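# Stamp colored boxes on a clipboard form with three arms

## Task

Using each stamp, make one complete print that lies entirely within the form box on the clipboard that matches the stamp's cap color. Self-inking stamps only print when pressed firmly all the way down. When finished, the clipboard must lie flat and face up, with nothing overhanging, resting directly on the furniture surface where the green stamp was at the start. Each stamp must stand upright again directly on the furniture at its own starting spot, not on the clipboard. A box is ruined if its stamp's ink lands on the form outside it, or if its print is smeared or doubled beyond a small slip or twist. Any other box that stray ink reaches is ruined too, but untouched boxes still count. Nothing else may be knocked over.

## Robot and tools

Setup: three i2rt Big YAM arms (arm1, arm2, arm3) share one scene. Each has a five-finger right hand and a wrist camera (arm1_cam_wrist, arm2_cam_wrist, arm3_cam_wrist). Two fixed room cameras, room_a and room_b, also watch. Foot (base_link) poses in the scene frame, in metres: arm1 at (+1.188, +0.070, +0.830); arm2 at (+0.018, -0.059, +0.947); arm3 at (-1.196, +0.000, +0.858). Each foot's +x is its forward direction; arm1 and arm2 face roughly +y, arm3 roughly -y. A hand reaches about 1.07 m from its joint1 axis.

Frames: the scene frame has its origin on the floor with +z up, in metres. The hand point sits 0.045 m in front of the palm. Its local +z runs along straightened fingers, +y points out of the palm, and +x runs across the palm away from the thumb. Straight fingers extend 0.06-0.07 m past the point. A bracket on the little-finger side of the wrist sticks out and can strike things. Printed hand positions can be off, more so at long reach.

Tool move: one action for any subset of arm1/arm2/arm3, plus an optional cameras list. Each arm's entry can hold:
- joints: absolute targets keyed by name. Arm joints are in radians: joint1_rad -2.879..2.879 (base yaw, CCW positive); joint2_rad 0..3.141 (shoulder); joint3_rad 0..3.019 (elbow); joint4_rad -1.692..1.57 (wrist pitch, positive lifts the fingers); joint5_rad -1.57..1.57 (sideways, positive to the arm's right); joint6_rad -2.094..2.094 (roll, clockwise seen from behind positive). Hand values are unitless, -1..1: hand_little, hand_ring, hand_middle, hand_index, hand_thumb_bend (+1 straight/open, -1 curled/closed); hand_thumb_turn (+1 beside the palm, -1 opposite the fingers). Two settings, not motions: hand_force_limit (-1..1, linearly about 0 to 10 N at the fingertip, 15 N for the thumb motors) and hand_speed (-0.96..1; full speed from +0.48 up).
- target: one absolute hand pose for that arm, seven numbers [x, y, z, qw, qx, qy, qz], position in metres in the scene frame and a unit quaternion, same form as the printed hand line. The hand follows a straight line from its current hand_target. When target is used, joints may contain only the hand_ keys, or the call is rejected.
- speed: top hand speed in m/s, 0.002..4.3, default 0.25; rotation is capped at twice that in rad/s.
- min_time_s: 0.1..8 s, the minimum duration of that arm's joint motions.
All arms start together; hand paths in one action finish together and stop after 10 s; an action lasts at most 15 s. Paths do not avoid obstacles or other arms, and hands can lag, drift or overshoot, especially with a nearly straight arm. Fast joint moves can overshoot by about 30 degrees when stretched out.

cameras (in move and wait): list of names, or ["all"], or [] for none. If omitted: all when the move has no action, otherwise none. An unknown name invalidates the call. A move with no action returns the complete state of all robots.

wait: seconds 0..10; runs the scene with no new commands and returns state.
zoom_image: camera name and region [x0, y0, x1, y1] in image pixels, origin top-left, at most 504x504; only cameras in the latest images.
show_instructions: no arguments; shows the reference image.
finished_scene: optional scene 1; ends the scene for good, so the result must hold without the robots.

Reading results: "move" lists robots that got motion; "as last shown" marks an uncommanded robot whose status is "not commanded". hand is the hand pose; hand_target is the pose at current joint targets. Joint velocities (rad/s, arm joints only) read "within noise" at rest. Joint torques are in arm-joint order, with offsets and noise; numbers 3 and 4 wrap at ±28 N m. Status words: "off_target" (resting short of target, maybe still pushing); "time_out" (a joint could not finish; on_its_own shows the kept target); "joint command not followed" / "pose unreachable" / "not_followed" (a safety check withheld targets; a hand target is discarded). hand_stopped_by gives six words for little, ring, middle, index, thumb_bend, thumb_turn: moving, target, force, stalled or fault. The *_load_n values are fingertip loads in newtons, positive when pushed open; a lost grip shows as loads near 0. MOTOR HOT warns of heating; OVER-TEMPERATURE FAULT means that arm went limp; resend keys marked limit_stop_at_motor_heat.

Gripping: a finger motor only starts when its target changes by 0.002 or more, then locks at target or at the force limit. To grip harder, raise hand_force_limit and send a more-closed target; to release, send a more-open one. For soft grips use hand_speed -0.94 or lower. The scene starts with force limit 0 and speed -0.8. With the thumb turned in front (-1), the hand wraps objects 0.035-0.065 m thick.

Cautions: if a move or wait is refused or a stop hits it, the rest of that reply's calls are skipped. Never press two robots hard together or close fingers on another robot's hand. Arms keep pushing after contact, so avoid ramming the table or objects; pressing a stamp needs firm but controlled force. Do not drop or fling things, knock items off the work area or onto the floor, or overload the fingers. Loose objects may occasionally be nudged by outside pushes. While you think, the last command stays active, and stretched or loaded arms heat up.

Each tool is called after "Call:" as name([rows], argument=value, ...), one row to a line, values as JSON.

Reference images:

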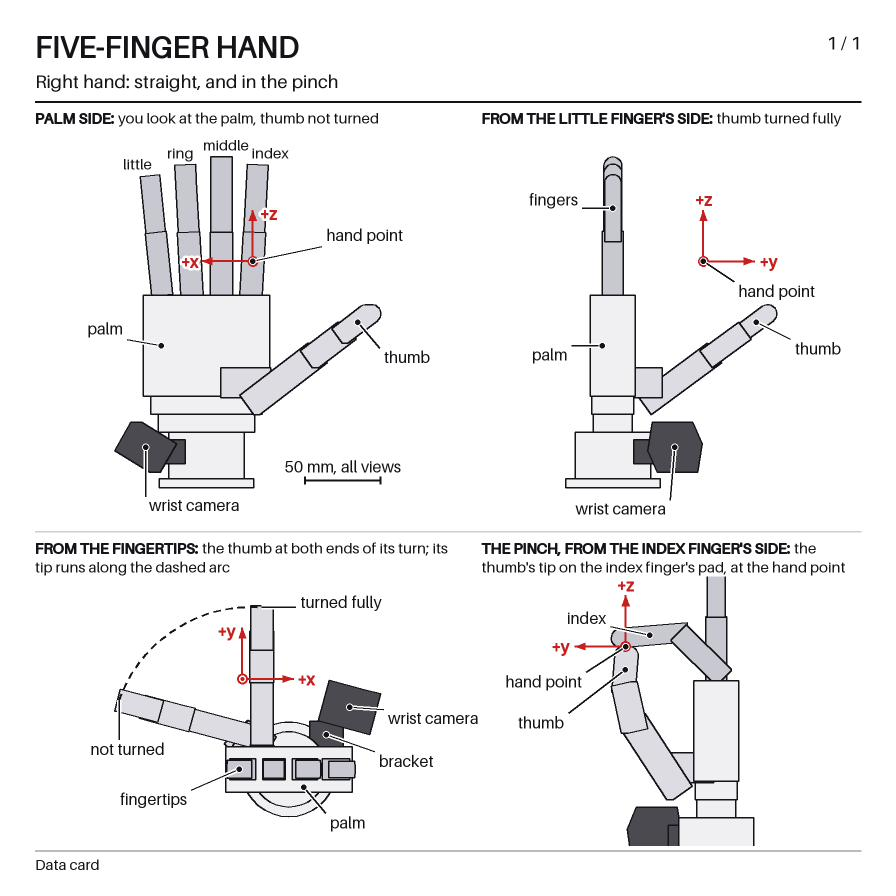

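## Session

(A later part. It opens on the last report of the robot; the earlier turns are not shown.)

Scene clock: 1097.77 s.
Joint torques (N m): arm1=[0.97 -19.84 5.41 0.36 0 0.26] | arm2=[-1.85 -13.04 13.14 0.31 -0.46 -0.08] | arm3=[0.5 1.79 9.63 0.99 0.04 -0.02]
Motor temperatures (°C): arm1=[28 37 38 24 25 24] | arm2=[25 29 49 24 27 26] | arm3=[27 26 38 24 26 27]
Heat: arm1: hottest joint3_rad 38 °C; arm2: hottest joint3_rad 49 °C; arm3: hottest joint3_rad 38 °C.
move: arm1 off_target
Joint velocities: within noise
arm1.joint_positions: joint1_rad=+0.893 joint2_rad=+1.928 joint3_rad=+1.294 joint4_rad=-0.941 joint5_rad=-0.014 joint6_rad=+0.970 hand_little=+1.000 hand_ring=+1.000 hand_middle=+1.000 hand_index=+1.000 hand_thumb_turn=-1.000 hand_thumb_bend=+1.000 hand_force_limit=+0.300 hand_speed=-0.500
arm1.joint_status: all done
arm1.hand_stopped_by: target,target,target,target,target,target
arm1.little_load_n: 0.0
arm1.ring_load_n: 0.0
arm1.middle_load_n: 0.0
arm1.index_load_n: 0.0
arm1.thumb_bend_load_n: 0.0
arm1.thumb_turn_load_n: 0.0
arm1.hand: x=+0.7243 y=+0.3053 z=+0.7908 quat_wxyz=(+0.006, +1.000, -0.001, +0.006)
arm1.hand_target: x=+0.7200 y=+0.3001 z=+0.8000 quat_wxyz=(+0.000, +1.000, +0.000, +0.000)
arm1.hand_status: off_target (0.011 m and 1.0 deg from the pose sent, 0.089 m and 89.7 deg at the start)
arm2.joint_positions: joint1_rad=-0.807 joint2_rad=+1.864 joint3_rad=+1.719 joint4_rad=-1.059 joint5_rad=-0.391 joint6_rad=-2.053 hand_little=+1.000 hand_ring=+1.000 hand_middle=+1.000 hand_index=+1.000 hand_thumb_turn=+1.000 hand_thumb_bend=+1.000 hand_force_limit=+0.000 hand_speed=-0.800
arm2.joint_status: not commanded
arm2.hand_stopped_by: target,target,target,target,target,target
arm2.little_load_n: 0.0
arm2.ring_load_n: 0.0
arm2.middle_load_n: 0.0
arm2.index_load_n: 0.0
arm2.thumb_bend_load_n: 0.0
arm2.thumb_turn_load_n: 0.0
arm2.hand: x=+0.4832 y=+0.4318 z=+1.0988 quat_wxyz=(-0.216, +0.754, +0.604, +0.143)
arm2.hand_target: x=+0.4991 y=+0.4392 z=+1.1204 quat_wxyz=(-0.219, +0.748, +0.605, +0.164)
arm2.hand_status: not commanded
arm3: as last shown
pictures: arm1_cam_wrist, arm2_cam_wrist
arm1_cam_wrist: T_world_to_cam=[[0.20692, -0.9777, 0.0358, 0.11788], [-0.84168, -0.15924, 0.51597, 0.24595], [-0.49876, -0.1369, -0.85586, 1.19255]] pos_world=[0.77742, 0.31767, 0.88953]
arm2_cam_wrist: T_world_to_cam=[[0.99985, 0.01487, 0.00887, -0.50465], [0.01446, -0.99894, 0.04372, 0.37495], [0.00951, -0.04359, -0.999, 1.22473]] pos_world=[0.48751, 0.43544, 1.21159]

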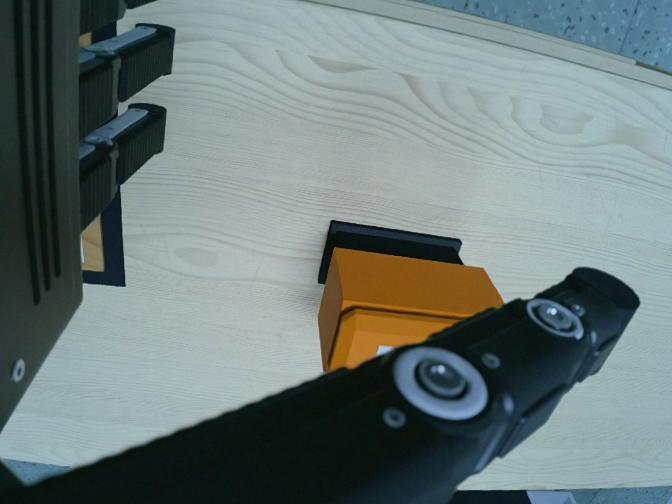

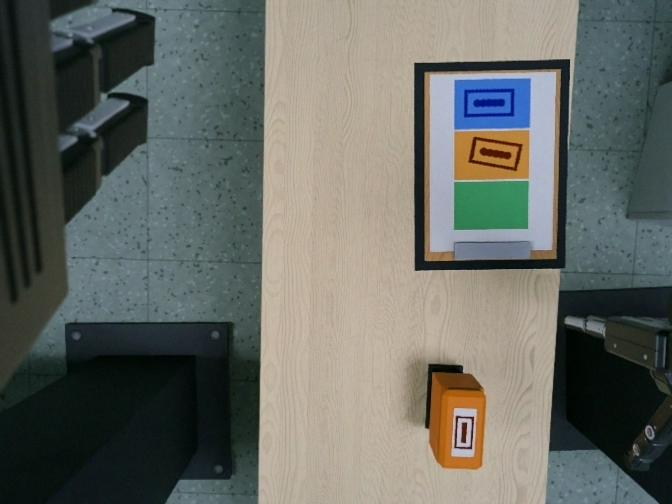

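Call:
move(arm1={"target":[0.688,0.305,0.72,0.0,1.0,0.0,0.0],"speed":0.12})

Call:
move(arm1={"target":[0.688,0.305,0.694,0.0,1.0,0.0,0.0],"speed":0.05}, cameras=["arm2_cam_wrist","arm1_cam_wrist"])

Call:
zoom_image(camera="arm2_cam_wrist", region=[400, 200, 672, 400])

Scene clock: 1100.13 s.
Joint torques (N m): arm1=[0.85 -17.26 7.75 0.7 -0.02 0.26] | arm2=[-1.73 -12.92 13 0.44 -0.48 -0.02] | arm3=[0.5 1.79 9.63 0.98 0.04 -0.02]
Motor temperatures (°C): arm1=[28 37 38 24 25 24] | arm2=[25 29 49 24 27 26] | arm3=[27 26 38 24 26 27]
Heat: arm1: hottest joint3_rad 38 °C; arm2: hottest joint3_rad 49 °C; arm3: hottest joint3_rad 38 °C.
move: arm1 off_target
Joint velocities: within noise
arm1.joint_positions: joint1_rad=+0.920 joint2_rad=+2.079 joint3_rad=+1.322 joint4_rad=-0.825 joint5_rad=-0.014 joint6_rad=+0.997 hand_little=+1.000 hand_ring=+1.000 hand_middle=+1.000 hand_index=+1.000 hand_thumb_turn=-1.000 hand_thumb_bend=+1.000 hand_force_limit=+0.300 hand_speed=-0.500
arm1.joint_status: not commanded
arm1.hand_stopped_by: target,target,target,target,target,target
arm1.little_load_n: 0.0
arm1.ring_load_n: 0.0
arm1.middle_load_n: 0.0
arm1.index_load_n: 0.0
arm1.thumb_bend_load_n: 0.0
arm1.thumb_turn_load_n: 0.0
arm1.hand: x=+0.7043 y=+0.3023 z=+0.7210 quat_wxyz=(+0.007, +1.000, -0.001, +0.009)
arm1.hand_target: x=+0.6885 y=+0.3047 z=+0.7203 quat_wxyz=(+0.000, +1.000, +0.000, +0.000)
arm1.hand_status: off_target (0.017 m and 1.3 deg from the pose sent, 0.079 m and 1.0 deg at the start)
arm2: as last shown
arm3.joint_positions: joint1_rad=-0.880 joint2_rad=+0.621 joint3_rad=+1.361 joint4_rad=-1.625 joint5_rad=+0.146 joint6_rad=-1.401 hand_little=+1.000 hand_ring=+1.000 hand_middle=+1.000 hand_index=+1.000 hand_thumb_turn=+1.000 hand_thumb_bend=+1.000 hand_force_limit=+0.000 hand_speed=-0.800
arm3.joint_status: not commanded
arm3.hand_stopped_by: target,target,target,target,target,target
arm3.little_load_n: 0.0
arm3.ring_load_n: 0.0
arm3.middle_load_n: 0.0
arm3.index_load_n: 0.0
arm3.thumb_bend_load_n: 0.0
arm3.thumb_turn_load_n: 0.0
arm3.hand: x=-1.3774 y=-0.0426 z=+1.2961 quat_wxyz=(+0.334, +0.215, -0.915, +0.077)
arm3.hand_target: x=-1.3774 y=-0.0426 z=+1.3031 quat_wxyz=(+0.342, +0.214, -0.912, +0.081)
arm3.hand_status: not commanded
pictures: none

Scene clock: 1101.23 s.
Joint torques (N m): arm1=[0.97 -17.67 7.25 0.83 0.01 0.28] | arm2=[-1.32 -12.63 13.19 0.32 -0.45 -0.07] | arm3=[0.56 1.79 9.63 0.99 0.04 -0.03]
Motor temperatures (°C): arm1=[28 37 38 24 25 24] | arm2=[25 29 49 24 27 26] | arm3=[27 26 38 24 26 27]
Heat: arm1: hottest joint3_rad 38 °C; arm2: hottest joint3_rad 49 °C; arm3: hottest joint3_rad 38 °C.
move: arm1 off_target
Joint velocities: within noise
arm1.joint_positions: joint1_rad=+0.920 joint2_rad=+2.123 joint3_rad=+1.322 joint4_rad=-0.775 joint5_rad=-0.014 joint6_rad=+0.998 hand_little=+1.000 hand_ring=+1.000 hand_middle=+1.000 hand_index=+1.000 hand_thumb_turn=-1.000 hand_thumb_bend=+1.000 hand_force_limit=+0.300 hand_speed=-0.500
arm1.joint_status: not commanded
arm1.hand_stopped_by: target,target,target,target,target,target
arm1.little_load_n: 0.0
arm1.ring_load_n: 0.0
arm1.middle_load_n: 0.0
arm1.index_load_n: 0.0
arm1.thumb_bend_load_n: 0.0
arm1.thumb_turn_load_n: 0.0
arm1.hand: x=+0.7024 y=+0.3038 z=+0.6982 quat_wxyz=(+0.006, +1.000, -0.001, +0.007)
arm1.hand_target: x=+0.6884 y=+0.3048 z=+0.6942 quat_wxyz=(+0.000, +1.000, +0.000, +0.000)
arm1.hand_status: off_target (0.015 m and 1.0 deg from the pose sent, 0.032 m and 1.3 deg at the start)
arm2, arm3: as last shown
arm3.ring_load_n: -0.5
pictures: arm1_cam_wrist, arm2_cam_wrist
arm1_cam_wrist: T_world_to_cam=[[0.20651, -0.97777, 0.03626, 0.12422], [-0.84208, -0.15874, 0.51547, 0.27555], [-0.49825, -0.13699, -0.85614, 1.10212]] pos_world=[0.75552, 0.31617, 0.79703]
arm2_cam_wrist: T_world_to_cam=[[0.99985, 0.01487, 0.00887, -0.50465], [0.01446, -0.99894, 0.04372, 0.37495], [0.00951, -0.04359, -0.999, 1.22473]] pos_world=[0.48751, 0.43544, 1.21159]

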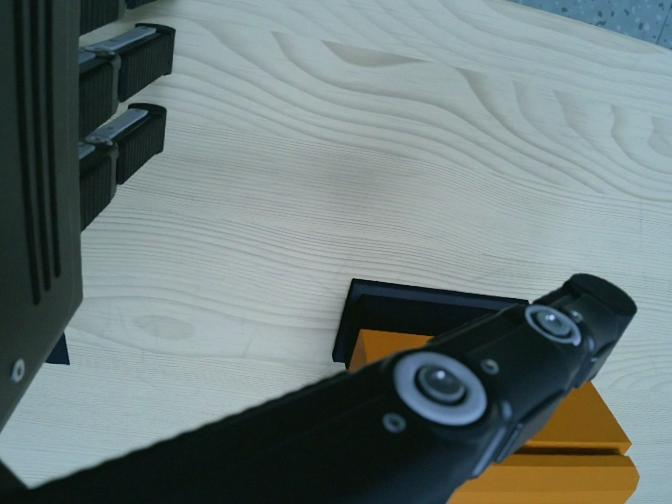

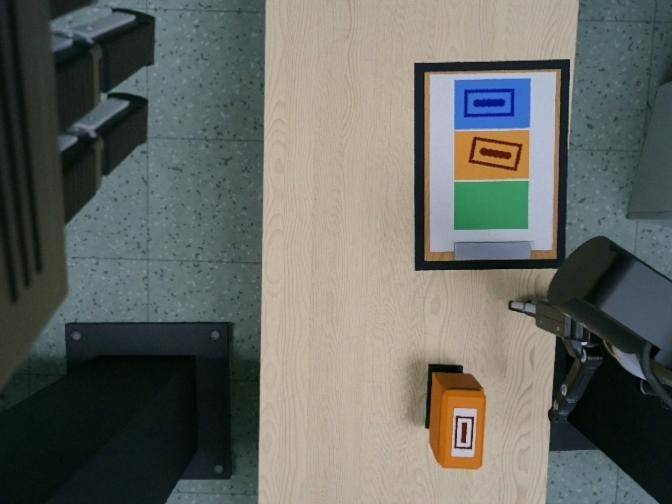

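Scaled by 1.853 from the camera's image (finer frame: 960x720).

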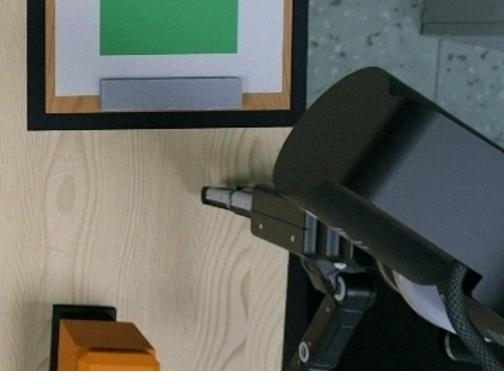

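Call:
move(arm1={"target":[0.688,0.310,0.686,0.0,1.0,0.0,0.0],"speed":0.04})

Call:
move(arm1={"target":[0.688,0.340,0.687,0.0,1.0,0.0,0.0],"speed":0.05}, cameras=["arm2_cam_wrist"])

Call:
zoom_image(camera="arm2_cam_wrist", region=[400, 200, 672, 400])

Scene clock: 1103.60 s.
Joint torques (N m): arm1=[0.21 -16.91 7.51 0.79 -0.02 0.19] | arm2=[-1.67 -12.69 13.15 0.4 -0.48 -0.06] | arm3=[0.5 1.79 9.65 0.98 0.04 -0.02]
Motor temperatures (°C): arm1=[28 37 38 24 25 24] | arm2=[25 29 49 24 27 26] | arm3=[27 26 38 24 26 27]
Heat: arm1: hottest joint3_rad 38 °C; arm2: hottest joint3_rad 49 °C; arm3: hottest joint3_rad 38 °C.
move: arm1 off_target
Joint velocities: within noise
arm1.joint_positions: joint1_rad=+0.920 joint2_rad=+2.138 joint3_rad=+1.330 joint4_rad=-0.766 joint5_rad=-0.013 joint6_rad=+0.998 hand_little=+1.000 hand_ring=+1.000 hand_middle=+1.000 hand_index=+1.000 hand_thumb_turn=-1.000 hand_thumb_bend=+1.000 hand_force_limit=+0.300 hand_speed=-0.500
arm1.joint_status: not commanded
arm1.hand_stopped_by: target,target,target,target,target,target
arm1.little_load_n: 0.0
arm1.ring_load_n: 0.0
arm1.middle_load_n: 0.0
arm1.index_load_n: 0.0
arm1.thumb_bend_load_n: 0.0
arm1.thumb_turn_load_n: 0.0
arm1.hand: x=+0.7002 y=+0.3054 z=+0.6921 quat_wxyz=(+0.005, +1.000, -0.001, +0.006)
arm1.hand_target: x=+0.6884 y=+0.3098 z=+0.6862 quat_wxyz=(+0.000, +1.000, +0.000, +0.000)
arm1.hand_status: off_target (0.014 m and 0.9 deg from the pose sent, 0.020 m and 1.0 deg at the start)
arm2, arm3: as last shown
arm3.ring_load_n: 0.0
arm3.thumb_bend_load_n: -0.5
pictures: none

Scene clock: 1104.80 s.
Joint torques (N m): arm1=[-1.38 -18.2 7.76 0.28 -0.03 0.11] | arm2=[-1.96 -12.75 13.19 0.27 -0.44 -0.04] | arm3=[0.56 1.79 9.63 0.98 0.04 -0.02]
Motor temperatures (°C): arm1=[28 37 38 24 25 24] | arm2=[25 29 49 24 27 26] | arm3=[27 26 38 24 26 27]
Heat: arm1: hottest joint3_rad 38 °C; arm2: hottest joint3_rad 49 °C; arm3: hottest joint3_rad 38 °C.
move: arm1 off_target
Joint velocities: within noise
arm1.joint_positions: joint1_rad=+0.892 joint2_rad=+2.166 joint3_rad=+1.390 joint4_rad=-0.778 joint5_rad=-0.013 joint6_rad=+0.968 hand_little=+1.000 hand_ring=+1.000 hand_middle=+1.000 hand_index=+1.000 hand_thumb_turn=-1.000 hand_thumb_bend=+1.000 hand_force_limit=+0.300 hand_speed=-0.500
arm1.joint_status: not commanded
arm1.hand_stopped_by: target,target,target,target,target,target
arm1.little_load_n: 0.0
arm1.ring_load_n: 0.0
arm1.middle_load_n: 0.0
arm1.index_load_n: 0.0
arm1.thumb_bend_load_n: 0.0
arm1.thumb_turn_load_n: 0.0
arm1.hand: x=+0.6910 y=+0.3306 z=+0.6928 quat_wxyz=(-0.001, +1.000, -0.001, -0.002)
arm1.hand_target: x=+0.6881 y=+0.3399 z=+0.6872 quat_wxyz=(+0.000, +1.000, +0.000, +0.000)
arm1.hand_status: off_target (0.011 m and 0.3 deg from the pose sent, 0.037 m and 0.9 deg at the start)
arm2, arm3: as last shown
arm3.thumb_bend_load_n: 0.0
arm2_cam_wrist: T_world_to_cam=[[0.99985, 0.01487, 0.00887, -0.50465], [0.01446, -0.99894, 0.04372, 0.37495], [0.00951, -0.04359, -0.999, 1.22473]] pos_world=[0.48751, 0.43544, 1.21159]

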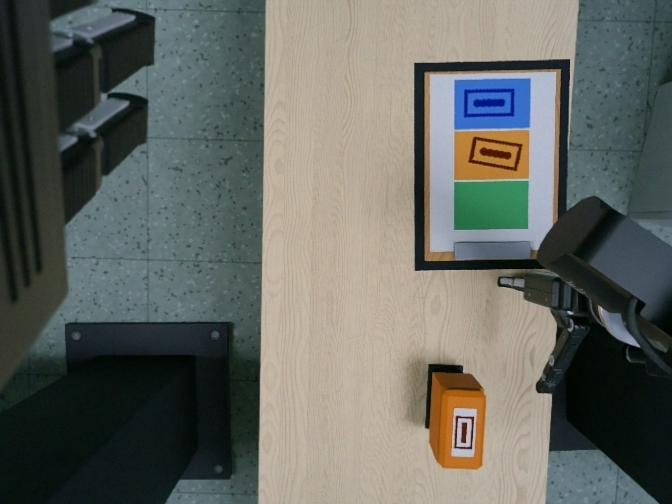

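Scaled by 1.853 from the camera's image (finer frame: 960x720).

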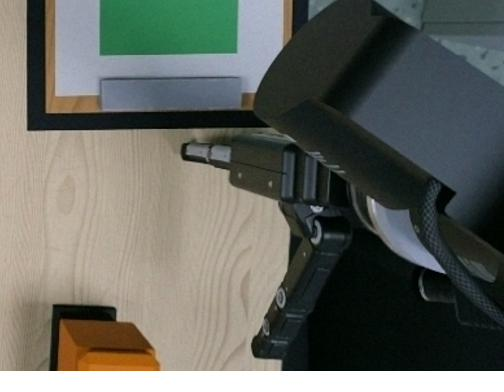

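Call:
move(arm1={"target":[0.690,0.362,0.685,0.0,1.0,0.0,0.0],"speed":0.05})

Call:
move(arm1={"target":[0.672,0.392,0.686,0.0,1.0,0.0,0.0],"speed":0.05}, cameras=["arm2_cam_wrist"])

Call:
zoom_image(camera="arm2_cam_wrist", region=[400, 30, 632, 330])

Scene clock: 1106.57 s.
Joint torques (N m): arm1=[-1.73 -18.2 8.12 0.35 0.14 0.11] | arm2=[-1.67 -12.57 13 0.4 -0.49 -0.05] | arm3=[0.56 1.79 9.63 0.96 0.04 -0.02]
Motor temperatures (°C): arm1=[28 37 38 24 25 24] | arm2=[25 29 49 24 27 26] | arm3=[27 26 38 24 26 27]
Heat: arm1: hottest joint3_rad 38 °C; arm2: hottest joint3_rad 49 °C; arm3: hottest joint3_rad 38 °C.
move: arm1 off_target
Joint velocities: within noise
arm1.joint_positions: joint1_rad=+0.867 joint2_rad=+2.187 joint3_rad=+1.430 joint4_rad=-0.801 joint5_rad=-0.017 joint6_rad=+0.934 hand_little=+1.000 hand_ring=+1.000 hand_middle=+1.000 hand_index=+1.000 hand_thumb_turn=-1.000 hand_thumb_bend=+1.000 hand_force_limit=+0.300 hand_speed=-0.500
arm1.joint_status: not commanded
arm1.hand_stopped_by: target,target,target,target,target,target
arm1.little_load_n: 0.0
arm1.ring_load_n: 0.0
arm1.middle_load_n: -2.0
arm1.index_load_n: 0.0
arm1.thumb_bend_load_n: 0.0
arm1.thumb_turn_load_n: 0.0
arm1.hand: x=+0.6913 y=+0.3470 z=+0.6931 quat_wxyz=(+0.002, +1.000, +0.004, -0.002)
arm1.hand_target: x=+0.6905 y=+0.3618 z=+0.6853 quat_wxyz=(+0.000, +1.000, +0.000, +0.000)
arm1.hand_status: off_target (0.017 m and 0.6 deg from the pose sent, 0.032 m and 0.2 deg at the start)
arm2, arm3: as last shown
pictures: none

Scene clock: 1108.00 s.
Joint torques (N m): arm1=[-2.2 -19.25 9.03 1.21 0.36 0.12] | arm2=[-1.67 -12.69 13.01 0.32 -0.5 -0.08] | arm3=[0.56 1.79 9.63 0.98 0.04 -0.02]
Motor temperatures (°C): arm1=[28 37 38 24 25 24] | arm2=[25 29 49 24 27 26] | arm3=[27 26 38 24 26 27]
Heat: arm1: hottest joint3_rad 38 °C; arm2: hottest joint3_rad 49 °C; arm3: hottest joint3_rad 38 °C.
move: arm1 off_target
Joint velocities: within noise
arm1.joint_positions: joint1_rad=+0.851 joint2_rad=+2.243 joint3_rad=+1.550 joint4_rad=-0.893 joint5_rad=-0.023 joint6_rad=+0.907 hand_little=+1.000 hand_ring=+1.000 hand_middle=+1.000 hand_index=+1.000 hand_thumb_turn=-1.000 hand_thumb_bend=+1.000 hand_force_limit=+0.300 hand_speed=-0.500
arm1.joint_status: not commanded
arm1.hand_stopped_by: target,target,target,target,target,target
arm1.little_load_n: 0.0
arm1.ring_load_n: 0.0
arm1.middle_load_n: -1.5
arm1.index_load_n: -2.0
arm1.thumb_bend_load_n: 0.0
arm1.thumb_turn_load_n: 0.0
arm1.hand: x=+0.6783 y=+0.3669 z=+0.6958 quat_wxyz=(+0.013, +1.000, +0.010, +0.008)
arm1.hand_target: x=+0.6732 y=+0.3914 z=+0.6867 quat_wxyz=(+0.000, +1.000, +0.000, +0.000)
arm1.hand_status: off_target (0.028 m and 2.0 deg from the pose sent, 0.049 m and 0.6 deg at the start)
arm2, arm3: as last shown
arm2_cam_wrist: T_world_to_cam=[[0.99985, 0.01487, 0.00887, -0.50465], [0.01446, -0.99894, 0.04372, 0.37495], [0.00951, -0.04359, -0.999, 1.22473]] pos_world=[0.48751, 0.43544, 1.21159]

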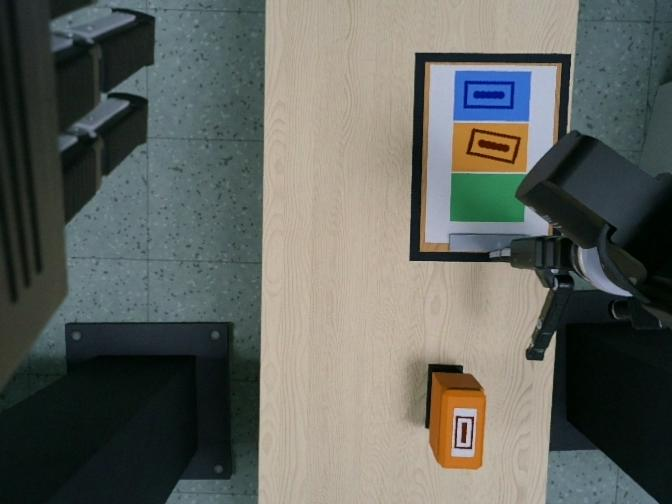

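Scaled by 1.680 from the camera's image (finer frame: 960x720).

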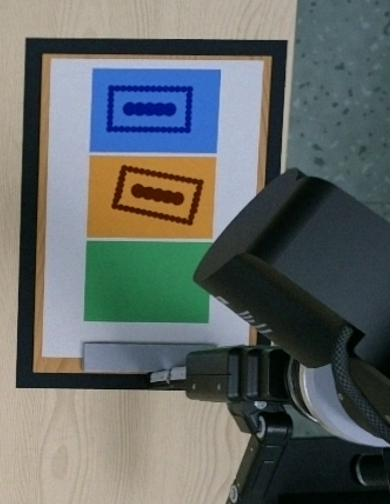

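Call:
move(arm1={"target":[0.680,0.350,0.700,0.0,1.0,0.0,0.0],"speed":0.06})

Call:
move(arm1={"target":[0.685,0.348,0.684,0.0,1.0,0.0,0.0],"speed":0.05})

Call:
move(arm1={"target":[0.665,0.400,0.680,0.0,1.0,0.0,0.0],"speed":0.05}, cameras=["arm2_cam_wrist"])

Call:
zoom_image(camera="arm2_cam_wrist", region=[400, 30, 632, 330])

Scene clock: 1110.87 s.
Joint torques (N m): arm1=[0.97 -22.65 4.42 0.76 0.02 0.21] | arm2=[-1.79 -12.81 13.12 0.44 -0.47 -0.08] | arm3=[0.56 1.79 9.63 0.98 0.04 -0.02]
Motor temperatures (°C): arm1=[28 37 38 24 25 24] | arm2=[25 29 49 24 27 26] | arm3=[27 26 38 24 26 27]
Heat: arm1: hottest joint3_rad 38 °C; arm2: hottest joint3_rad 49 °C; arm3: hottest joint3_rad 38 °C.
move: arm1 done
Joint velocities: within noise
arm1.joint_positions: joint1_rad=+0.862 joint2_rad=+2.210 joint3_rad=+1.482 joint4_rad=-0.843 joint5_rad=-0.014 joint6_rad=+0.940 hand_little=+1.000 hand_ring=+1.000 hand_middle=+1.000 hand_index=+1.000 hand_thumb_turn=-1.000 hand_thumb_bend=+1.000 hand_force_limit=+0.300 hand_speed=-0.500
arm1.joint_status: not commanded
arm1.hand_stopped_by: target,target,target,target,target,target
arm1.little_load_n: 0.0
arm1.ring_load_n: 0.0
arm1.middle_load_n: 0.0
arm1.index_load_n: 0.0
arm1.thumb_bend_load_n: 0.0
arm1.thumb_turn_load_n: 0.0
arm1.hand: x=+0.6844 y=+0.3562 z=+0.6946 quat_wxyz=(+0.004, +1.000, -0.001, +0.004)
arm1.hand_target: x=+0.6801 y=+0.3501 z=+0.7000 quat_wxyz=(+0.000, +1.000, +0.000, +0.000)
arm1.hand_status: done (0.009 m and 0.7 deg from the pose sent, 0.018 m and 2.0 deg at the start)
arm2, arm3: as last shown
pictures: none

Scene clock: 1111.83 s.
Joint torques (N m): arm1=[0.97 -19.96 4.19 1.14 -0.08 0.25] | arm2=[-1.38 -12.57 13.16 0.4 -0.48 -0.06] | arm3=[0.5 1.73 9.63 0.98 0.04 -0.02]
Motor temperatures (°C): arm1=[28 37 38 24 25 24] | arm2=[25 29 49 24 27 26] | arm3=[27 26 38 24 26 27]
Heat: arm1: hottest joint3_rad 38 °C; arm2: hottest joint3_rad 49 °C; arm3: hottest joint3_rad 38 °C.
move: arm1 off_target
Joint velocities: within noise
arm1.joint_positions: joint1_rad=+0.862 joint2_rad=+2.203 joint3_rad=+1.465 joint4_rad=-0.814 joint5_rad=-0.012 joint6_rad=+0.940 hand_little=+1.000 hand_ring=+1.000 hand_middle=+1.000 hand_index=+1.000 hand_thumb_turn=-1.000 hand_thumb_bend=+1.000 hand_force_limit=+0.300 hand_speed=-0.500
arm1.joint_status: not commanded
arm1.hand_stopped_by: target,target,target,target,target,target
arm1.little_load_n: 0.0
arm1.ring_load_n: 0.0
arm1.middle_load_n: -0.5
arm1.index_load_n: 0.0
arm1.thumb_bend_load_n: 0.0
arm1.thumb_turn_load_n: 0.0
arm1.hand: x=+0.6845 y=+0.3567 z=+0.6930 quat_wxyz=(-0.002, +1.000, -0.001, -0.003)
arm1.hand_target: x=+0.6851 y=+0.3482 z=+0.6843 quat_wxyz=(+0.000, +1.000, +0.000, +0.000)
arm1.hand_status: off_target (0.013 m and 0.4 deg from the pose sent, 0.013 m and 0.7 deg at the start)
arm2.joint_positions: joint1_rad=-0.807 joint2_rad=+1.864 joint3_rad=+1.719 joint4_rad=-1.059 joint5_rad=-0.391 joint6_rad=-2.053 hand_little=+1.000 hand_ring=+1.000 hand_middle=+1.000 hand_index=+1.000 hand_thumb_turn=+1.000 hand_thumb_bend=+1.000 hand_force_limit=+0.000 hand_speed=-0.800
arm2.joint_status: not commanded
arm2.hand_stopped_by: target,target,target,target,target,target
arm2.little_load_n: 0.0
arm2.ring_load_n: 0.0
arm2.middle_load_n: 0.0
arm2.index_load_n: 0.0
arm2.thumb_bend_load_n: 0.0
arm2.thumb_turn_load_n: 0.0
arm2.hand: x=+0.4832 y=+0.4318 z=+1.0988 quat_wxyz=(-0.216, +0.754, +0.604, +0.143)
arm2.hand_target: x=+0.4991 y=+0.4392 z=+1.1204 quat_wxyz=(-0.219, +0.748, +0.605, +0.164)
arm2.hand_status: not commanded
arm3: as last shown
pictures: none

Scene clock: 1113.57 s.
Joint torques (N m): arm1=[-2.9 -17.73 10.14 1.84 0.27 0.16] | arm2=[-2.2 -12.28 13.11 0.46 -0.46 -0.05] | arm3=[0.56 1.79 9.63 0.99 0.04 -0.02]
Motor temperatures (°C): arm1=[28 37 38 24 25 24] | arm2=[25 29 49 24 27 26] | arm3=[27 26 38 24 26 27]
Heat: arm1: hottest joint3_rad 38 °C; arm2: hottest joint3_rad 49 °C; arm3: hottest joint3_rad 38 °C.
move: arm1 off_target
Joint velocities: within noise
arm1.joint_positions: joint1_rad=+0.850 joint2_rad=+2.257 joint3_rad=+1.575 joint4_rad=-0.923 joint5_rad=-0.021 joint6_rad=+0.899 hand_little=+1.000 hand_ring=+1.000 hand_middle=+1.000 hand_index=+1.000 hand_thumb_turn=-1.000 hand_thumb_bend=+1.000 hand_force_limit=+0.300 hand_speed=-0.500
arm1.joint_status: not commanded
arm1.hand_stopped_by: target,target,target,target,target,target
arm1.little_load_n: 0.0
arm1.ring_load_n: -0.5
arm1.middle_load_n: -3.5
arm1.index_load_n: -3.5
arm1.thumb_bend_load_n: 0.0
arm1.thumb_turn_load_n: 0.0
arm1.hand: x=+0.6780 y=+0.3683 z=+0.6954 quat_wxyz=(+0.017, +1.000, +0.013, +0.015)
arm1.hand_target: x=+0.6671 y=+0.3990 z=+0.6817 quat_wxyz=(+0.000, +1.000, +0.000, +0.000)
arm1.hand_status: off_target (0.038 m and 3.0 deg from the pose sent, 0.049 m and 0.4 deg at the start)
arm2: as last shown
arm3.joint_positions: joint1_rad=-0.880 joint2_rad=+0.621 joint3_rad=+1.361 joint4_rad=-1.625 joint5_rad=+0.146 joint6_rad=-1.401 hand_little=+1.000 hand_ring=+1.000 hand_middle=+1.000 hand_index=+1.000 hand_thumb_turn=+1.000 hand_thumb_bend=+1.000 hand_force_limit=+0.000 hand_speed=-0.800
arm3.joint_status: not commanded
arm3.hand_stopped_by: target,target,target,target,target,target
arm3.little_load_n: 0.0
arm3.ring_load_n: 0.0
arm3.middle_load_n: 0.0
arm3.index_load_n: 0.0
arm3.thumb_bend_load_n: 0.0
arm3.thumb_turn_load_n: 0.0
arm3.hand: x=-1.3774 y=-0.0426 z=+1.2961 quat_wxyz=(+0.334, +0.215, -0.915, +0.077)
arm3.hand_target: x=-1.3774 y=-0.0426 z=+1.3031 quat_wxyz=(+0.342, +0.214, -0.912, +0.081)
arm3.hand_status: not commanded
arm2_cam_wrist: T_world_to_cam=[[0.99985, 0.01487, 0.00887, -0.50465], [0.01446, -0.99894, 0.04372, 0.37495], [0.00951, -0.04359, -0.999, 1.22473]] pos_world=[0.48751, 0.43544, 1.21159]

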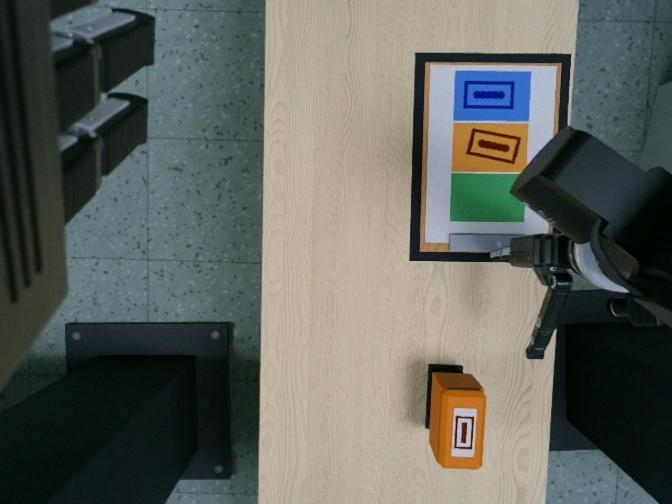

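Scaled by 1.680 from the camera's image (finer frame: 960x720).

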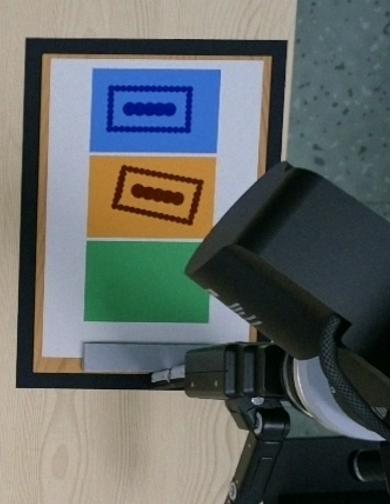

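Call:
move(arm1={"target":[0.70,0.33,0.75,0.0,1.0,0.0,0.0],"speed":0.12,"joints":{"hand_index":-1.0,"hand_ring":-1.0,"hand_little":-1.0,"hand_force_limit":0.0,"hand_speed":-0.3}})

Call:
move(arm1={"target":[0.71,0.325,0.70,0.0,1.0,0.0,0.0],"speed":0.08}, cameras=["arm2_cam_wrist","arm1_cam_wrist"])

Scene clock: 1118.40 s.
Joint torques (N m): arm1=[0.26 -21.01 5.23 0.61 0.01 0.29] | arm2=[-1.55 -12.75 13.15 0.4 -0.48 -0.06] | arm3=[0.56 1.79 9.63 0.99 0.04 -0.02]
Motor temperatures (°C): arm1=[28 37 39 24 25 24] | arm2=[25 29 49 24 27 26] | arm3=[27 26 38 24 26 27]
Heat: arm1: hottest joint3_rad 39 °C; arm2: hottest joint3_rad 49 °C; arm3: hottest joint3_rad 38 °C.
move: arm1 done
Joint velocities: within noise
arm1.joint_positions: joint1_rad=+0.873 joint2_rad=+2.070 joint3_rad=+1.383 joint4_rad=-0.887 joint5_rad=-0.014 joint6_rad=+0.947 hand_little=-1.000 hand_ring=-1.000 hand_middle=+1.000 hand_index=-1.000 hand_thumb_turn=-1.000 hand_thumb_bend=+1.000 hand_force_limit=+0.000 hand_speed=-0.300
arm1.joint_status: all done
arm1.hand_stopped_by: target,target,target,target,target,target
arm1.little_load_n: 0.0
arm1.ring_load_n: 0.0
arm1.middle_load_n: 0.0
arm1.index_load_n: 0.5
arm1.thumb_bend_load_n: 0.0
arm1.thumb_turn_load_n: 0.0
arm1.hand: x=+0.7045 y=+0.3331 z=+0.7434 quat_wxyz=(+0.006, +1.000, +0.000, +0.005)
arm1.hand_target: x=+0.7000 y=+0.3300 z=+0.7500 quat_wxyz=(+0.000, +1.000, +0.000, +0.000)
arm1.hand_status: done (0.009 m and 0.9 deg from the pose sent, 0.070 m and 3.0 deg at the start)
arm2, arm3: as last shown
arm3.thumb_bend_load_n: -0.5
pictures: none

Scene clock: 1119.73 s.
Joint torques (N m): arm1=[0.26 -17.14 5.03 0.85 0 0.26] | arm2=[-1.96 -12.51 13.14 0.32 -0.45 -0.07] | arm3=[0.56 1.79 9.63 0.98 0.04 -0.02]
Motor temperatures (°C): arm1=[28 37 39 24 25 24] | arm2=[25 29 49 24 27 26] | arm3=[27 26 38 24 26 27]
Heat: arm1: hottest joint3_rad 39 °C; arm2: hottest joint3_rad 49 °C; arm3: hottest joint3_rad 38 °C.
move: arm1 off_target
Joint velocities: within noise
arm1.joint_positions: joint1_rad=+0.873 joint2_rad=+2.100 joint3_rad=+1.329 joint4_rad=-0.775 joint5_rad=-0.014 joint6_rad=+0.947 hand_little=-1.000 hand_ring=-1.000 hand_middle=+1.000 hand_index=-1.000 hand_thumb_turn=-1.000 hand_thumb_bend=+1.000 hand_force_limit=+0.000 hand_speed=-0.300
arm1.joint_status: not commanded
arm1.hand_stopped_by: target,target,target,target,target,target
arm1.little_load_n: 0.0
arm1.ring_load_n: 0.0
arm1.middle_load_n: 0.0
arm1.index_load_n: 0.0
arm1.thumb_bend_load_n: 0.0
arm1.thumb_turn_load_n: 0.0
arm1.hand: x=+0.7093 y=+0.3302 z=+0.7117 quat_wxyz=(-0.003, +1.000, +0.001, -0.006)
arm1.hand_target: x=+0.7103 y=+0.3249 z=+0.7002 quat_wxyz=(+0.000, +1.000, +0.000, +0.000)
arm1.hand_status: off_target (0.013 m and 0.7 deg from the pose sent, 0.044 m and 0.9 deg at the start)
arm2, arm3: as last shown
arm3.thumb_bend_load_n: 0.0
pictures: arm1_cam_wrist, arm2_cam_wrist
arm1_cam_wrist: T_world_to_cam=[[0.21081, -0.97742, 0.0144, 0.16059], [-0.82848, -0.17083, 0.53333, 0.26026], [-0.51883, -0.12436, -0.84578, 1.12377]] pos_world=[0.76481, 0.34118, 0.80935]
arm2_cam_wrist: T_world_to_cam=[[0.99985, 0.01487, 0.00887, -0.50465], [0.01446, -0.99894, 0.04372, 0.37495], [0.00951, -0.04359, -0.999, 1.22473]] pos_world=[0.48751, 0.43544, 1.21159]

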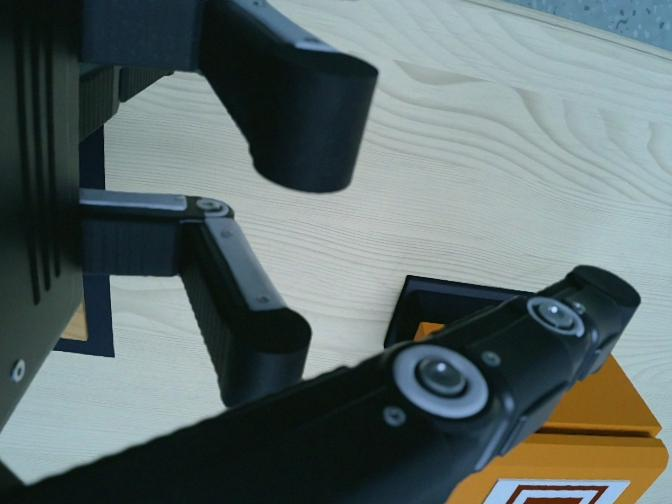

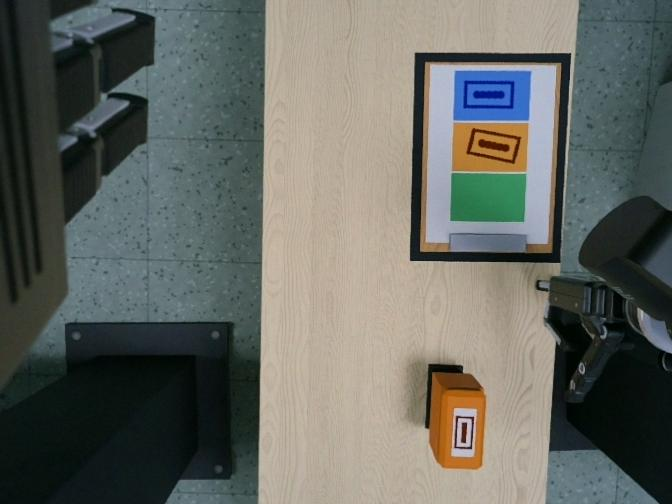

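Call:
move(arm1={"target":[0.708,0.325,0.684,0.0,1.0,0.0,0.0],"speed":0.05})

Call:
move(arm1={"target":[0.708,0.325,0.676,0.0,1.0,0.0,0.0],"speed":0.05})

Call:
move(arm1={"target":[0.708,0.325,0.668,0.0,1.0,0.0,0.0],"speed":0.05})

Scene clock: 1121.70 s.
Joint torques (N m): arm1=[0.73 -17.2 5.22 0.87 -0.01 0.26] | arm2=[-1.73 -12.34 13.07 0.36 -0.46 -0.09] | arm3=[0.56 1.79 9.63 0.98 0.04 -0.02]
Motor temperatures (°C): arm1=[28 37 38 24 25 24] | arm2=[25 29 49 24 27 26] | arm3=[27 26 38 24 26 27]
Heat: arm1: hottest joint3_rad 38 °C; arm2: hottest joint3_rad 49 °C; arm3: hottest joint3_rad 38 °C.
move: arm1 off_target
Joint velocities: within noise
arm1.joint_positions: joint1_rad=+0.873 joint2_rad=+2.132 joint3_rad=+1.329 joint4_rad=-0.747 joint5_rad=-0.014 joint6_rad=+0.947 hand_little=-1.000 hand_ring=-1.000 hand_middle=+1.000 hand_index=-1.000 hand_thumb_turn=-1.000 hand_thumb_bend=+1.000 hand_force_limit=+0.000 hand_speed=-0.300
arm1.joint_status: not commanded
arm1.hand_stopped_by: target,target,target,target,target,target
arm1.little_load_n: 0.0
arm1.ring_load_n: 0.0
arm1.middle_load_n: 0.0
arm1.index_load_n: 0.0
arm1.thumb_bend_load_n: 0.0
arm1.thumb_turn_load_n: 0.0
arm1.hand: x=+0.7099 y=+0.3300 z=+0.6951 quat_wxyz=(-0.002, +1.000, +0.000, -0.004)
arm1.hand_target: x=+0.7083 y=+0.3249 z=+0.6841 quat_wxyz=(+0.000, +1.000, +0.000, +0.000)
arm1.hand_status: off_target (0.012 m and 0.5 deg from the pose sent, 0.028 m and 0.8 deg at the start)
arm2, arm3: as last shown
arm3.middle_load_n: -0.5
pictures: none

Scene clock: 1122.67 s.
Joint torques (N m): arm1=[0.62 -16.91 5.35 0.87 -0.04 0.25] | arm2=[-1.67 -12.92 13.05 0.24 -0.52 -0.07] | arm3=[0.56 1.79 9.63 0.98 0.04 -0.02]
Motor temperatures (°C): arm1=[28 37 38 24 25 24] | arm2=[25 29 49 24 27 26] | arm3=[27 26 38 24 26 27]
Heat: arm1: hottest joint3_rad 38 °C; arm2: hottest joint3_rad 49 °C; arm3: hottest joint3_rad 38 °C.
move: arm1 off_target
Joint velocities: within noise
arm1.joint_positions: joint1_rad=+0.873 joint2_rad=+2.139 joint3_rad=+1.329 joint4_rad=-0.733 joint5_rad=-0.013 joint6_rad=+0.948 hand_little=-1.000 hand_ring=-1.000 hand_middle=+1.000 hand_index=-1.000 hand_thumb_turn=-1.000 hand_thumb_bend=+1.000 hand_force_limit=+0.000 hand_speed=-0.300
arm1.joint_status: not commanded
arm1.hand_stopped_by: target,target,target,target,target,target
arm1.little_load_n: 0.0
arm1.ring_load_n: 0.0
arm1.middle_load_n: 0.0
arm1.index_load_n: 0.0
arm1.thumb_bend_load_n: 0.0
arm1.thumb_turn_load_n: 0.0
arm1.hand: x=+0.7086 y=+0.3312 z=+0.6914 quat_wxyz=(-0.004, +1.000, +0.000, -0.007)
arm1.hand_target: x=+0.7085 y=+0.3248 z=+0.6764 quat_wxyz=(+0.000, +1.000, +0.000, +0.000)
arm1.hand_status: off_target (0.017 m and 0.9 deg from the pose sent, 0.020 m and 0.5 deg at the start)
arm2, arm3: as last shown
arm3.middle_load_n: 0.0
pictures: none

Scene clock: 1123.63 s.
Joint torques (N m): arm1=[0.5 -15.79 5.16 1.4 -0.06 0.28] | arm2=[-1.85 -12.63 13.11 0.2 -0.45 -0.09] | arm3=[0.5 1.79 9.63 0.98 0.04 -0.02]
Motor temperatures (°C): arm1=[28 37 38 24 25 24] | arm2=[25 29 49 24 27 26] | arm3=[27 26 38 24 26 27]
Heat: arm1: hottest joint3_rad 38 °C; arm2: hottest joint3_rad 49 °C; arm3: hottest joint3_rad 38 °C.
move: arm1 off_target
Joint velocities: within noise
arm1.joint_positions: joint1_rad=+0.873 joint2_rad=+2.139 joint3_rad=+1.329 joint4_rad=-0.732 joint5_rad=-0.013 joint6_rad=+0.948 hand_little=-1.000 hand_ring=-1.000 hand_middle=+1.000 hand_index=-1.000 hand_thumb_turn=-1.000 hand_thumb_bend=+1.000 hand_force_limit=+0.000 hand_speed=-0.300
arm1.joint_status: not commanded
arm1.hand_stopped_by: target,target,target,target,target,target
arm1.little_load_n: 0.0
arm1.ring_load_n: 0.0
arm1.middle_load_n: -1.0
arm1.index_load_n: 0.0
arm1.thumb_bend_load_n: 0.0
arm1.thumb_turn_load_n: 0.0
arm1.hand: x=+0.7084 y=+0.3315 z=+0.6910 quat_wxyz=(-0.004, +1.000, +0.000, -0.007)
arm1.hand_target: x=+0.7090 y=+0.3246 z=+0.6688 quat_wxyz=(+0.000, +1.000, +0.000, +0.000)
arm1.hand_status: off_target (0.024 m and 0.9 deg from the pose sent, 0.024 m and 0.9 deg at the start)
arm2, arm3: as last shown
arm3.little_load_n: 0.5
pictures: none

Call:
move(arm1={"target":[0.708,0.350,0.681,0.0,1.0,0.0,0.0],"speed":0.05})

Call:
move(arm1={"target":[0.698,0.372,0.681,0.0,1.0,0.0,0.0],"speed":0.05}, cameras=["arm2_cam_wrist"])

Call:
zoom_image(camera="arm2_cam_wrist", region=[400, 30, 632, 330])

Scene clock: 1125.57 s.
Joint torques (N m): arm1=[-2.26 -16.38 7.79 0.51 0.11 0.09] | arm2=[-1.85 -12.98 13.14 0.44 -0.48 -0.05] | arm3=[0.56 1.79 9.63 0.98 0.04 -0.02]
Motor temperatures (°C): arm1=[28 37 38 24 25 24] | arm2=[25 29 49 24 27 26] | arm3=[27 26 38 24 26 27]
Heat: arm1: hottest joint3_rad 38 °C; arm2: hottest joint3_rad 49 °C; arm3: hottest joint3_rad 38 °C.
move: arm1 off_target
Joint velocities: within noise
arm1.joint_positions: joint1_rad=+0.866 joint2_rad=+2.149 joint3_rad=+1.350 joint4_rad=-0.758 joint5_rad=-0.017 joint6_rad=+0.932 hand_little=-1.000 hand_ring=-1.000 hand_middle=+1.000 hand_index=-1.000 hand_thumb_turn=-1.000 hand_thumb_bend=+1.000 hand_force_limit=+0.000 hand_speed=-0.300
arm1.joint_status: not commanded
arm1.hand_stopped_by: target,target,target,target,target,target
arm1.little_load_n: 0.0
arm1.ring_load_n: 0.0
arm1.middle_load_n: -2.0
arm1.index_load_n: 0.0
arm1.thumb_bend_load_n: 0.0
arm1.thumb_turn_load_n: 0.0
arm1.hand: x=+0.7091 y=+0.3345 z=+0.6919 quat_wxyz=(+0.001, +1.000, +0.005, -0.002)
arm1.hand_target: x=+0.7086 y=+0.3497 z=+0.6814 quat_wxyz=(+0.000, +1.000, +0.000, +0.000)
arm1.hand_status: off_target (0.019 m and 0.6 deg from the pose sent, 0.021 m and 1.0 deg at the start)
arm2, arm3: as last shown
arm2.ring_load_n: -0.5
arm3.little_load_n: 0.0
pictures: none

Scene clock: 1126.70 s.
Joint torques (N m): arm1=[-2.26 -17.08 8.58 0.87 0.36 0.12] | arm2=[-1.26 -12.16 13.05 0.18 -0.46 -0.05] | arm3=[0.56 1.79 9.63 0.98 0.04 -0.02]
Motor temperatures (°C): arm1=[28 37 38 24 25 24] | arm2=[25 29 49 24 27 26] | arm3=[27 26 38 24 26 27]
Heat: arm1: hottest joint3_rad 38 °C; arm2: hottest joint3_rad 49 °C; arm3: hottest joint3_rad 38 °C.
move: arm1 off_target
Joint velocities: within noise
arm1.joint_positions: joint1_rad=+0.850 joint2_rad=+2.184 joint3_rad=+1.421 joint4_rad=-0.810 joint5_rad=-0.024 joint6_rad=+0.910 hand_little=-1.000 hand_ring=-1.000 hand_middle=+0.999 hand_index=-1.000 hand_thumb_turn=-1.000 hand_thumb_bend=+1.000 hand_force_limit=+0.000 hand_speed=-0.300
arm1.joint_status: not commanded
arm1.hand_stopped_by: target,target,target,target,target,target
arm1.little_load_n: 0.0
arm1.ring_load_n: 0.0
arm1.middle_load_n: -4.5
arm1.index_load_n: 0.0
arm1.thumb_bend_load_n: 0.0
arm1.thumb_turn_load_n: 0.0
arm1.hand: x=+0.7022 y=+0.3498 z=+0.6927 quat_wxyz=(+0.009, +1.000, +0.007, +0.002)
arm1.hand_target: x=+0.6990 y=+0.3713 z=+0.6816 quat_wxyz=(+0.000, +1.000, +0.000, +0.000)
arm1.hand_status: off_target (0.025 m and 1.3 deg from the pose sent, 0.041 m and 0.6 deg at the start)
arm2.joint_positions: joint1_rad=-0.807 joint2_rad=+1.864 joint3_rad=+1.719 joint4_rad=-1.059 joint5_rad=-0.391 joint6_rad=-2.053 hand_little=+1.000 hand_ring=+1.000 hand_middle=+1.000 hand_index=+1.000 hand_thumb_turn=+1.000 hand_thumb_bend=+1.000 hand_force_limit=+0.000 hand_speed=-0.800
arm2.joint_status: not commanded
arm2.hand_stopped_by: target,target,target,target,target,target
arm2.little_load_n: 0.0
arm2.ring_load_n: 0.0
arm2.middle_load_n: 0.0
arm2.index_load_n: 0.0
arm2.thumb_bend_load_n: 0.0
arm2.thumb_turn_load_n: 0.0
arm2.hand: x=+0.4832 y=+0.4318 z=+1.0988 quat_wxyz=(-0.216, +0.754, +0.604, +0.143)
arm2.hand_target: x=+0.4991 y=+0.4392 z=+1.1204 quat_wxyz=(-0.219, +0.748, +0.605, +0.164)
arm2.hand_status: not commanded
arm3: as last shown
arm2_cam_wrist: T_world_to_cam=[[0.99985, 0.01487, 0.00887, -0.50465], [0.01446, -0.99894, 0.04372, 0.37495], [0.00951, -0.04359, -0.999, 1.22473]] pos_world=[0.48751, 0.43544, 1.21159]

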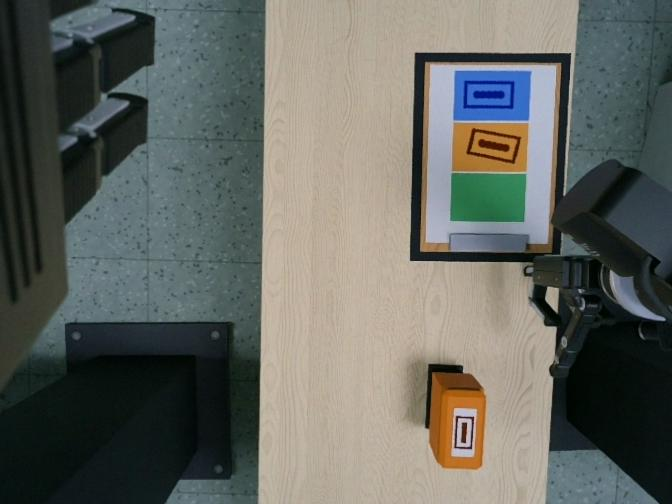

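Scaled by 1.680 from the camera's image (finer frame: 960x720).

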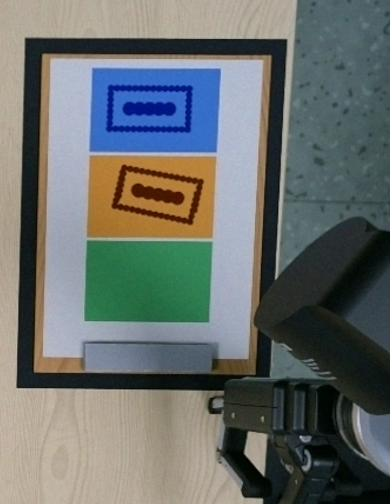

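Call:
move(arm1={"target":[0.690,0.388,0.681,0.0,1.0,0.0,0.0],"speed":0.05}, cameras=["arm2_cam_wrist"])

Call:
zoom_image(camera="arm2_cam_wrist", region=[400, 30, 632, 330])

Scene clock: 1128.17 s.
Joint torques (N m): arm1=[-2.43 -17.14 9.21 1.11 0.5 0.12] | arm2=[-1.44 -12.81 13.01 0.32 -0.46 -0.04] | arm3=[0.56 1.73 9.65 0.98 0.04 -0.02]
Motor temperatures (°C): arm1=[28 37 38 24 25 24] | arm2=[25 29 49 24 27 26] | arm3=[27 26 38 24 26 27]
Heat: arm1: hottest joint3_rad 38 °C; arm2: hottest joint3_rad 49 °C; arm3: hottest joint3_rad 38 °C.
move: arm1 off_target
Joint velocities: within noise
arm1.joint_positions: joint1_rad=+0.841 joint2_rad=+2.211 joint3_rad=+1.476 joint4_rad=-0.852 joint5_rad=-0.027 joint6_rad=+0.896 hand_little=-1.000 hand_ring=-1.000 hand_middle=+0.999 hand_index=-1.000 hand_thumb_turn=-1.000 hand_thumb_bend=+1.000 hand_force_limit=+0.000 hand_speed=-0.300
arm1.joint_status: not commanded
arm1.hand_stopped_by: target,target,target,target,target,target
arm1.little_load_n: 0.0
arm1.ring_load_n: 0.0
arm1.middle_load_n: -6.0
arm1.index_load_n: 0.0
arm1.thumb_bend_load_n: 0.0
arm1.thumb_turn_load_n: 0.0
arm1.hand: x=+0.6966 y=+0.3600 z=+0.6935 quat_wxyz=(+0.014, +1.000, +0.010, +0.007)
arm1.hand_target: x=+0.6914 y=+0.3873 z=+0.6820 quat_wxyz=(+0.000, +1.000, +0.000, +0.000)
arm1.hand_status: off_target (0.031 m and 2.1 deg from the pose sent, 0.042 m and 1.3 deg at the start)
arm2: as last shown
arm2.index_load_n: -0.5
arm3.joint_positions: joint1_rad=-0.880 joint2_rad=+0.621 joint3_rad=+1.361 joint4_rad=-1.625 joint5_rad=+0.146 joint6_rad=-1.401 hand_little=+1.000 hand_ring=+1.000 hand_middle=+1.000 hand_index=+1.000 hand_thumb_turn=+1.000 hand_thumb_bend=+1.000 hand_force_limit=+0.000 hand_speed=-0.800
arm3.joint_status: not commanded
arm3.hand_stopped_by: target,target,target,target,target,target
arm3.little_load_n: 0.0
arm3.ring_load_n: 0.0
arm3.middle_load_n: 0.0
arm3.index_load_n: 0.0
arm3.thumb_bend_load_n: 0.0
arm3.thumb_turn_load_n: 0.0
arm3.hand: x=-1.3774 y=-0.0426 z=+1.2961 quat_wxyz=(+0.334, +0.215, -0.915, +0.077)
arm3.hand_target: x=-1.3774 y=-0.0426 z=+1.3031 quat_wxyz=(+0.342, +0.214, -0.912, +0.081)
arm3.hand_status: not commanded
arm2_cam_wrist: T_world_to_cam=[[0.99985, 0.01487, 0.00887, -0.50465], [0.01446, -0.99894, 0.04372, 0.37495], [0.00951, -0.04359, -0.999, 1.22473]] pos_world=[0.48751, 0.43544, 1.21159]

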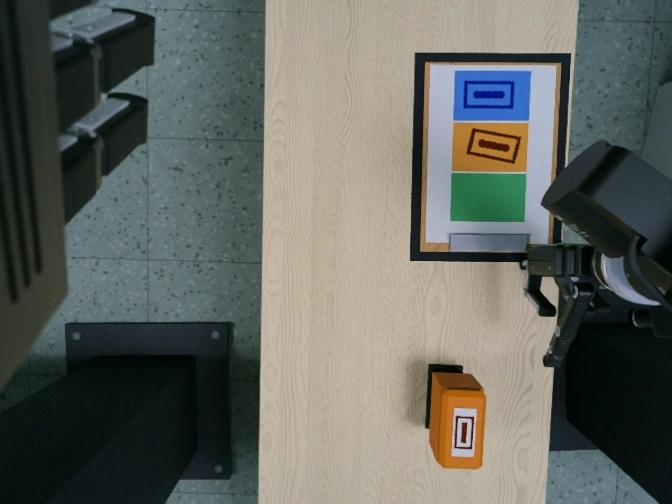

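Scaled by 1.680 from the camera's image (finer frame: 960x720).

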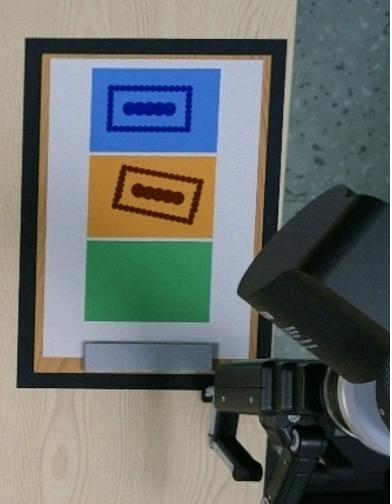

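Call:
move(arm1={"target":[0.683,0.405,0.683,0.0,1.0,0.0,0.0],"speed":0.05}, cameras=["arm2_cam_wrist"])

Call:
zoom_image(camera="arm2_cam_wrist", region=[400, 30, 632, 330])

Scene clock: 1129.93 s.
Joint torques (N m): arm1=[-3.31 -17.9 10.4 1.84 0.71 0.19] | arm2=[-1.79 -12.45 13.01 0.31 -0.5 -0.04] | arm3=[0.56 1.79 9.63 0.98 0.04 -0.02]
Motor temperatures (°C): arm1=[28 37 38 24 25 24] | arm2=[25 29 49 24 27 26] | arm3=[27 26 38 24 26 27]
Heat: arm1: hottest joint3_rad 38 °C; arm2: hottest joint3_rad 49 °C; arm3: hottest joint3_rad 38 °C.
move: arm1 off_target
Joint velocities: within noise
arm1.joint_positions: joint1_rad=+0.836 joint2_rad=+2.235 joint3_rad=+1.524 joint4_rad=-0.907 joint5_rad=-0.030 joint6_rad=+0.879 hand_little=-1.000 hand_ring=-1.000 hand_middle=+0.999 hand_index=-1.000 hand_thumb_turn=-1.000 hand_thumb_bend=+1.000 hand_force_limit=+0.000 hand_speed=-0.300
arm1.joint_status: not commanded
arm1.hand_stopped_by: target,target,target,target,target,target
arm1.little_load_n: 0.0
arm1.ring_load_n: 0.0
arm1.middle_load_n: -9.0
arm1.index_load_n: 0.0
arm1.thumb_bend_load_n: -0.5
arm1.thumb_turn_load_n: 0.0
arm1.hand: x=+0.6955 y=+0.3636 z=+0.6942 quat_wxyz=(+0.026, +0.999, +0.015, +0.018)
arm1.hand_target: x=+0.6856 y=+0.4037 z=+0.6851 quat_wxyz=(+0.000, +1.000, +0.000, +0.000)
arm1.hand_status: off_target (0.045 m and 4.0 deg from the pose sent, 0.048 m and 2.1 deg at the start)
arm2, arm3: as last shown
arm2.index_load_n: 0.0
arm2_cam_wrist: T_world_to_cam=[[0.99985, 0.01487, 0.00887, -0.50465], [0.01446, -0.99894, 0.04372, 0.37495], [0.00951, -0.04359, -0.999, 1.22473]] pos_world=[0.48751, 0.43544, 1.21159]

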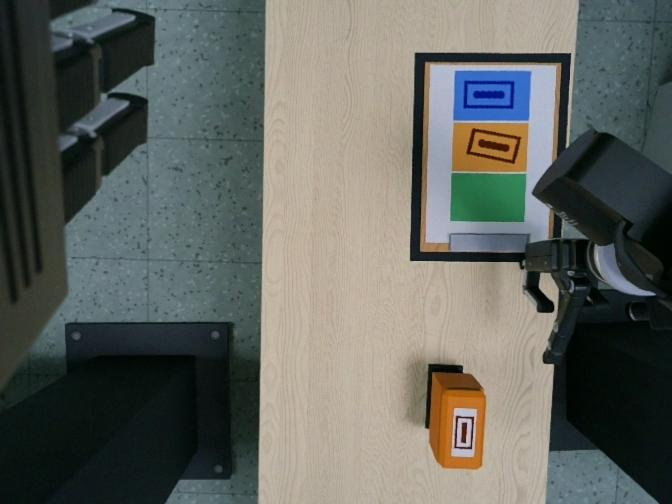

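Scaled by 1.680 from the camera's image (finer frame: 960x720).

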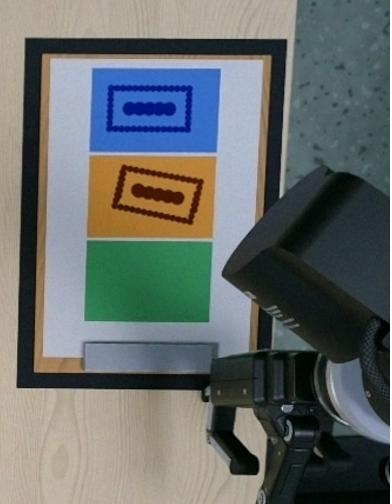

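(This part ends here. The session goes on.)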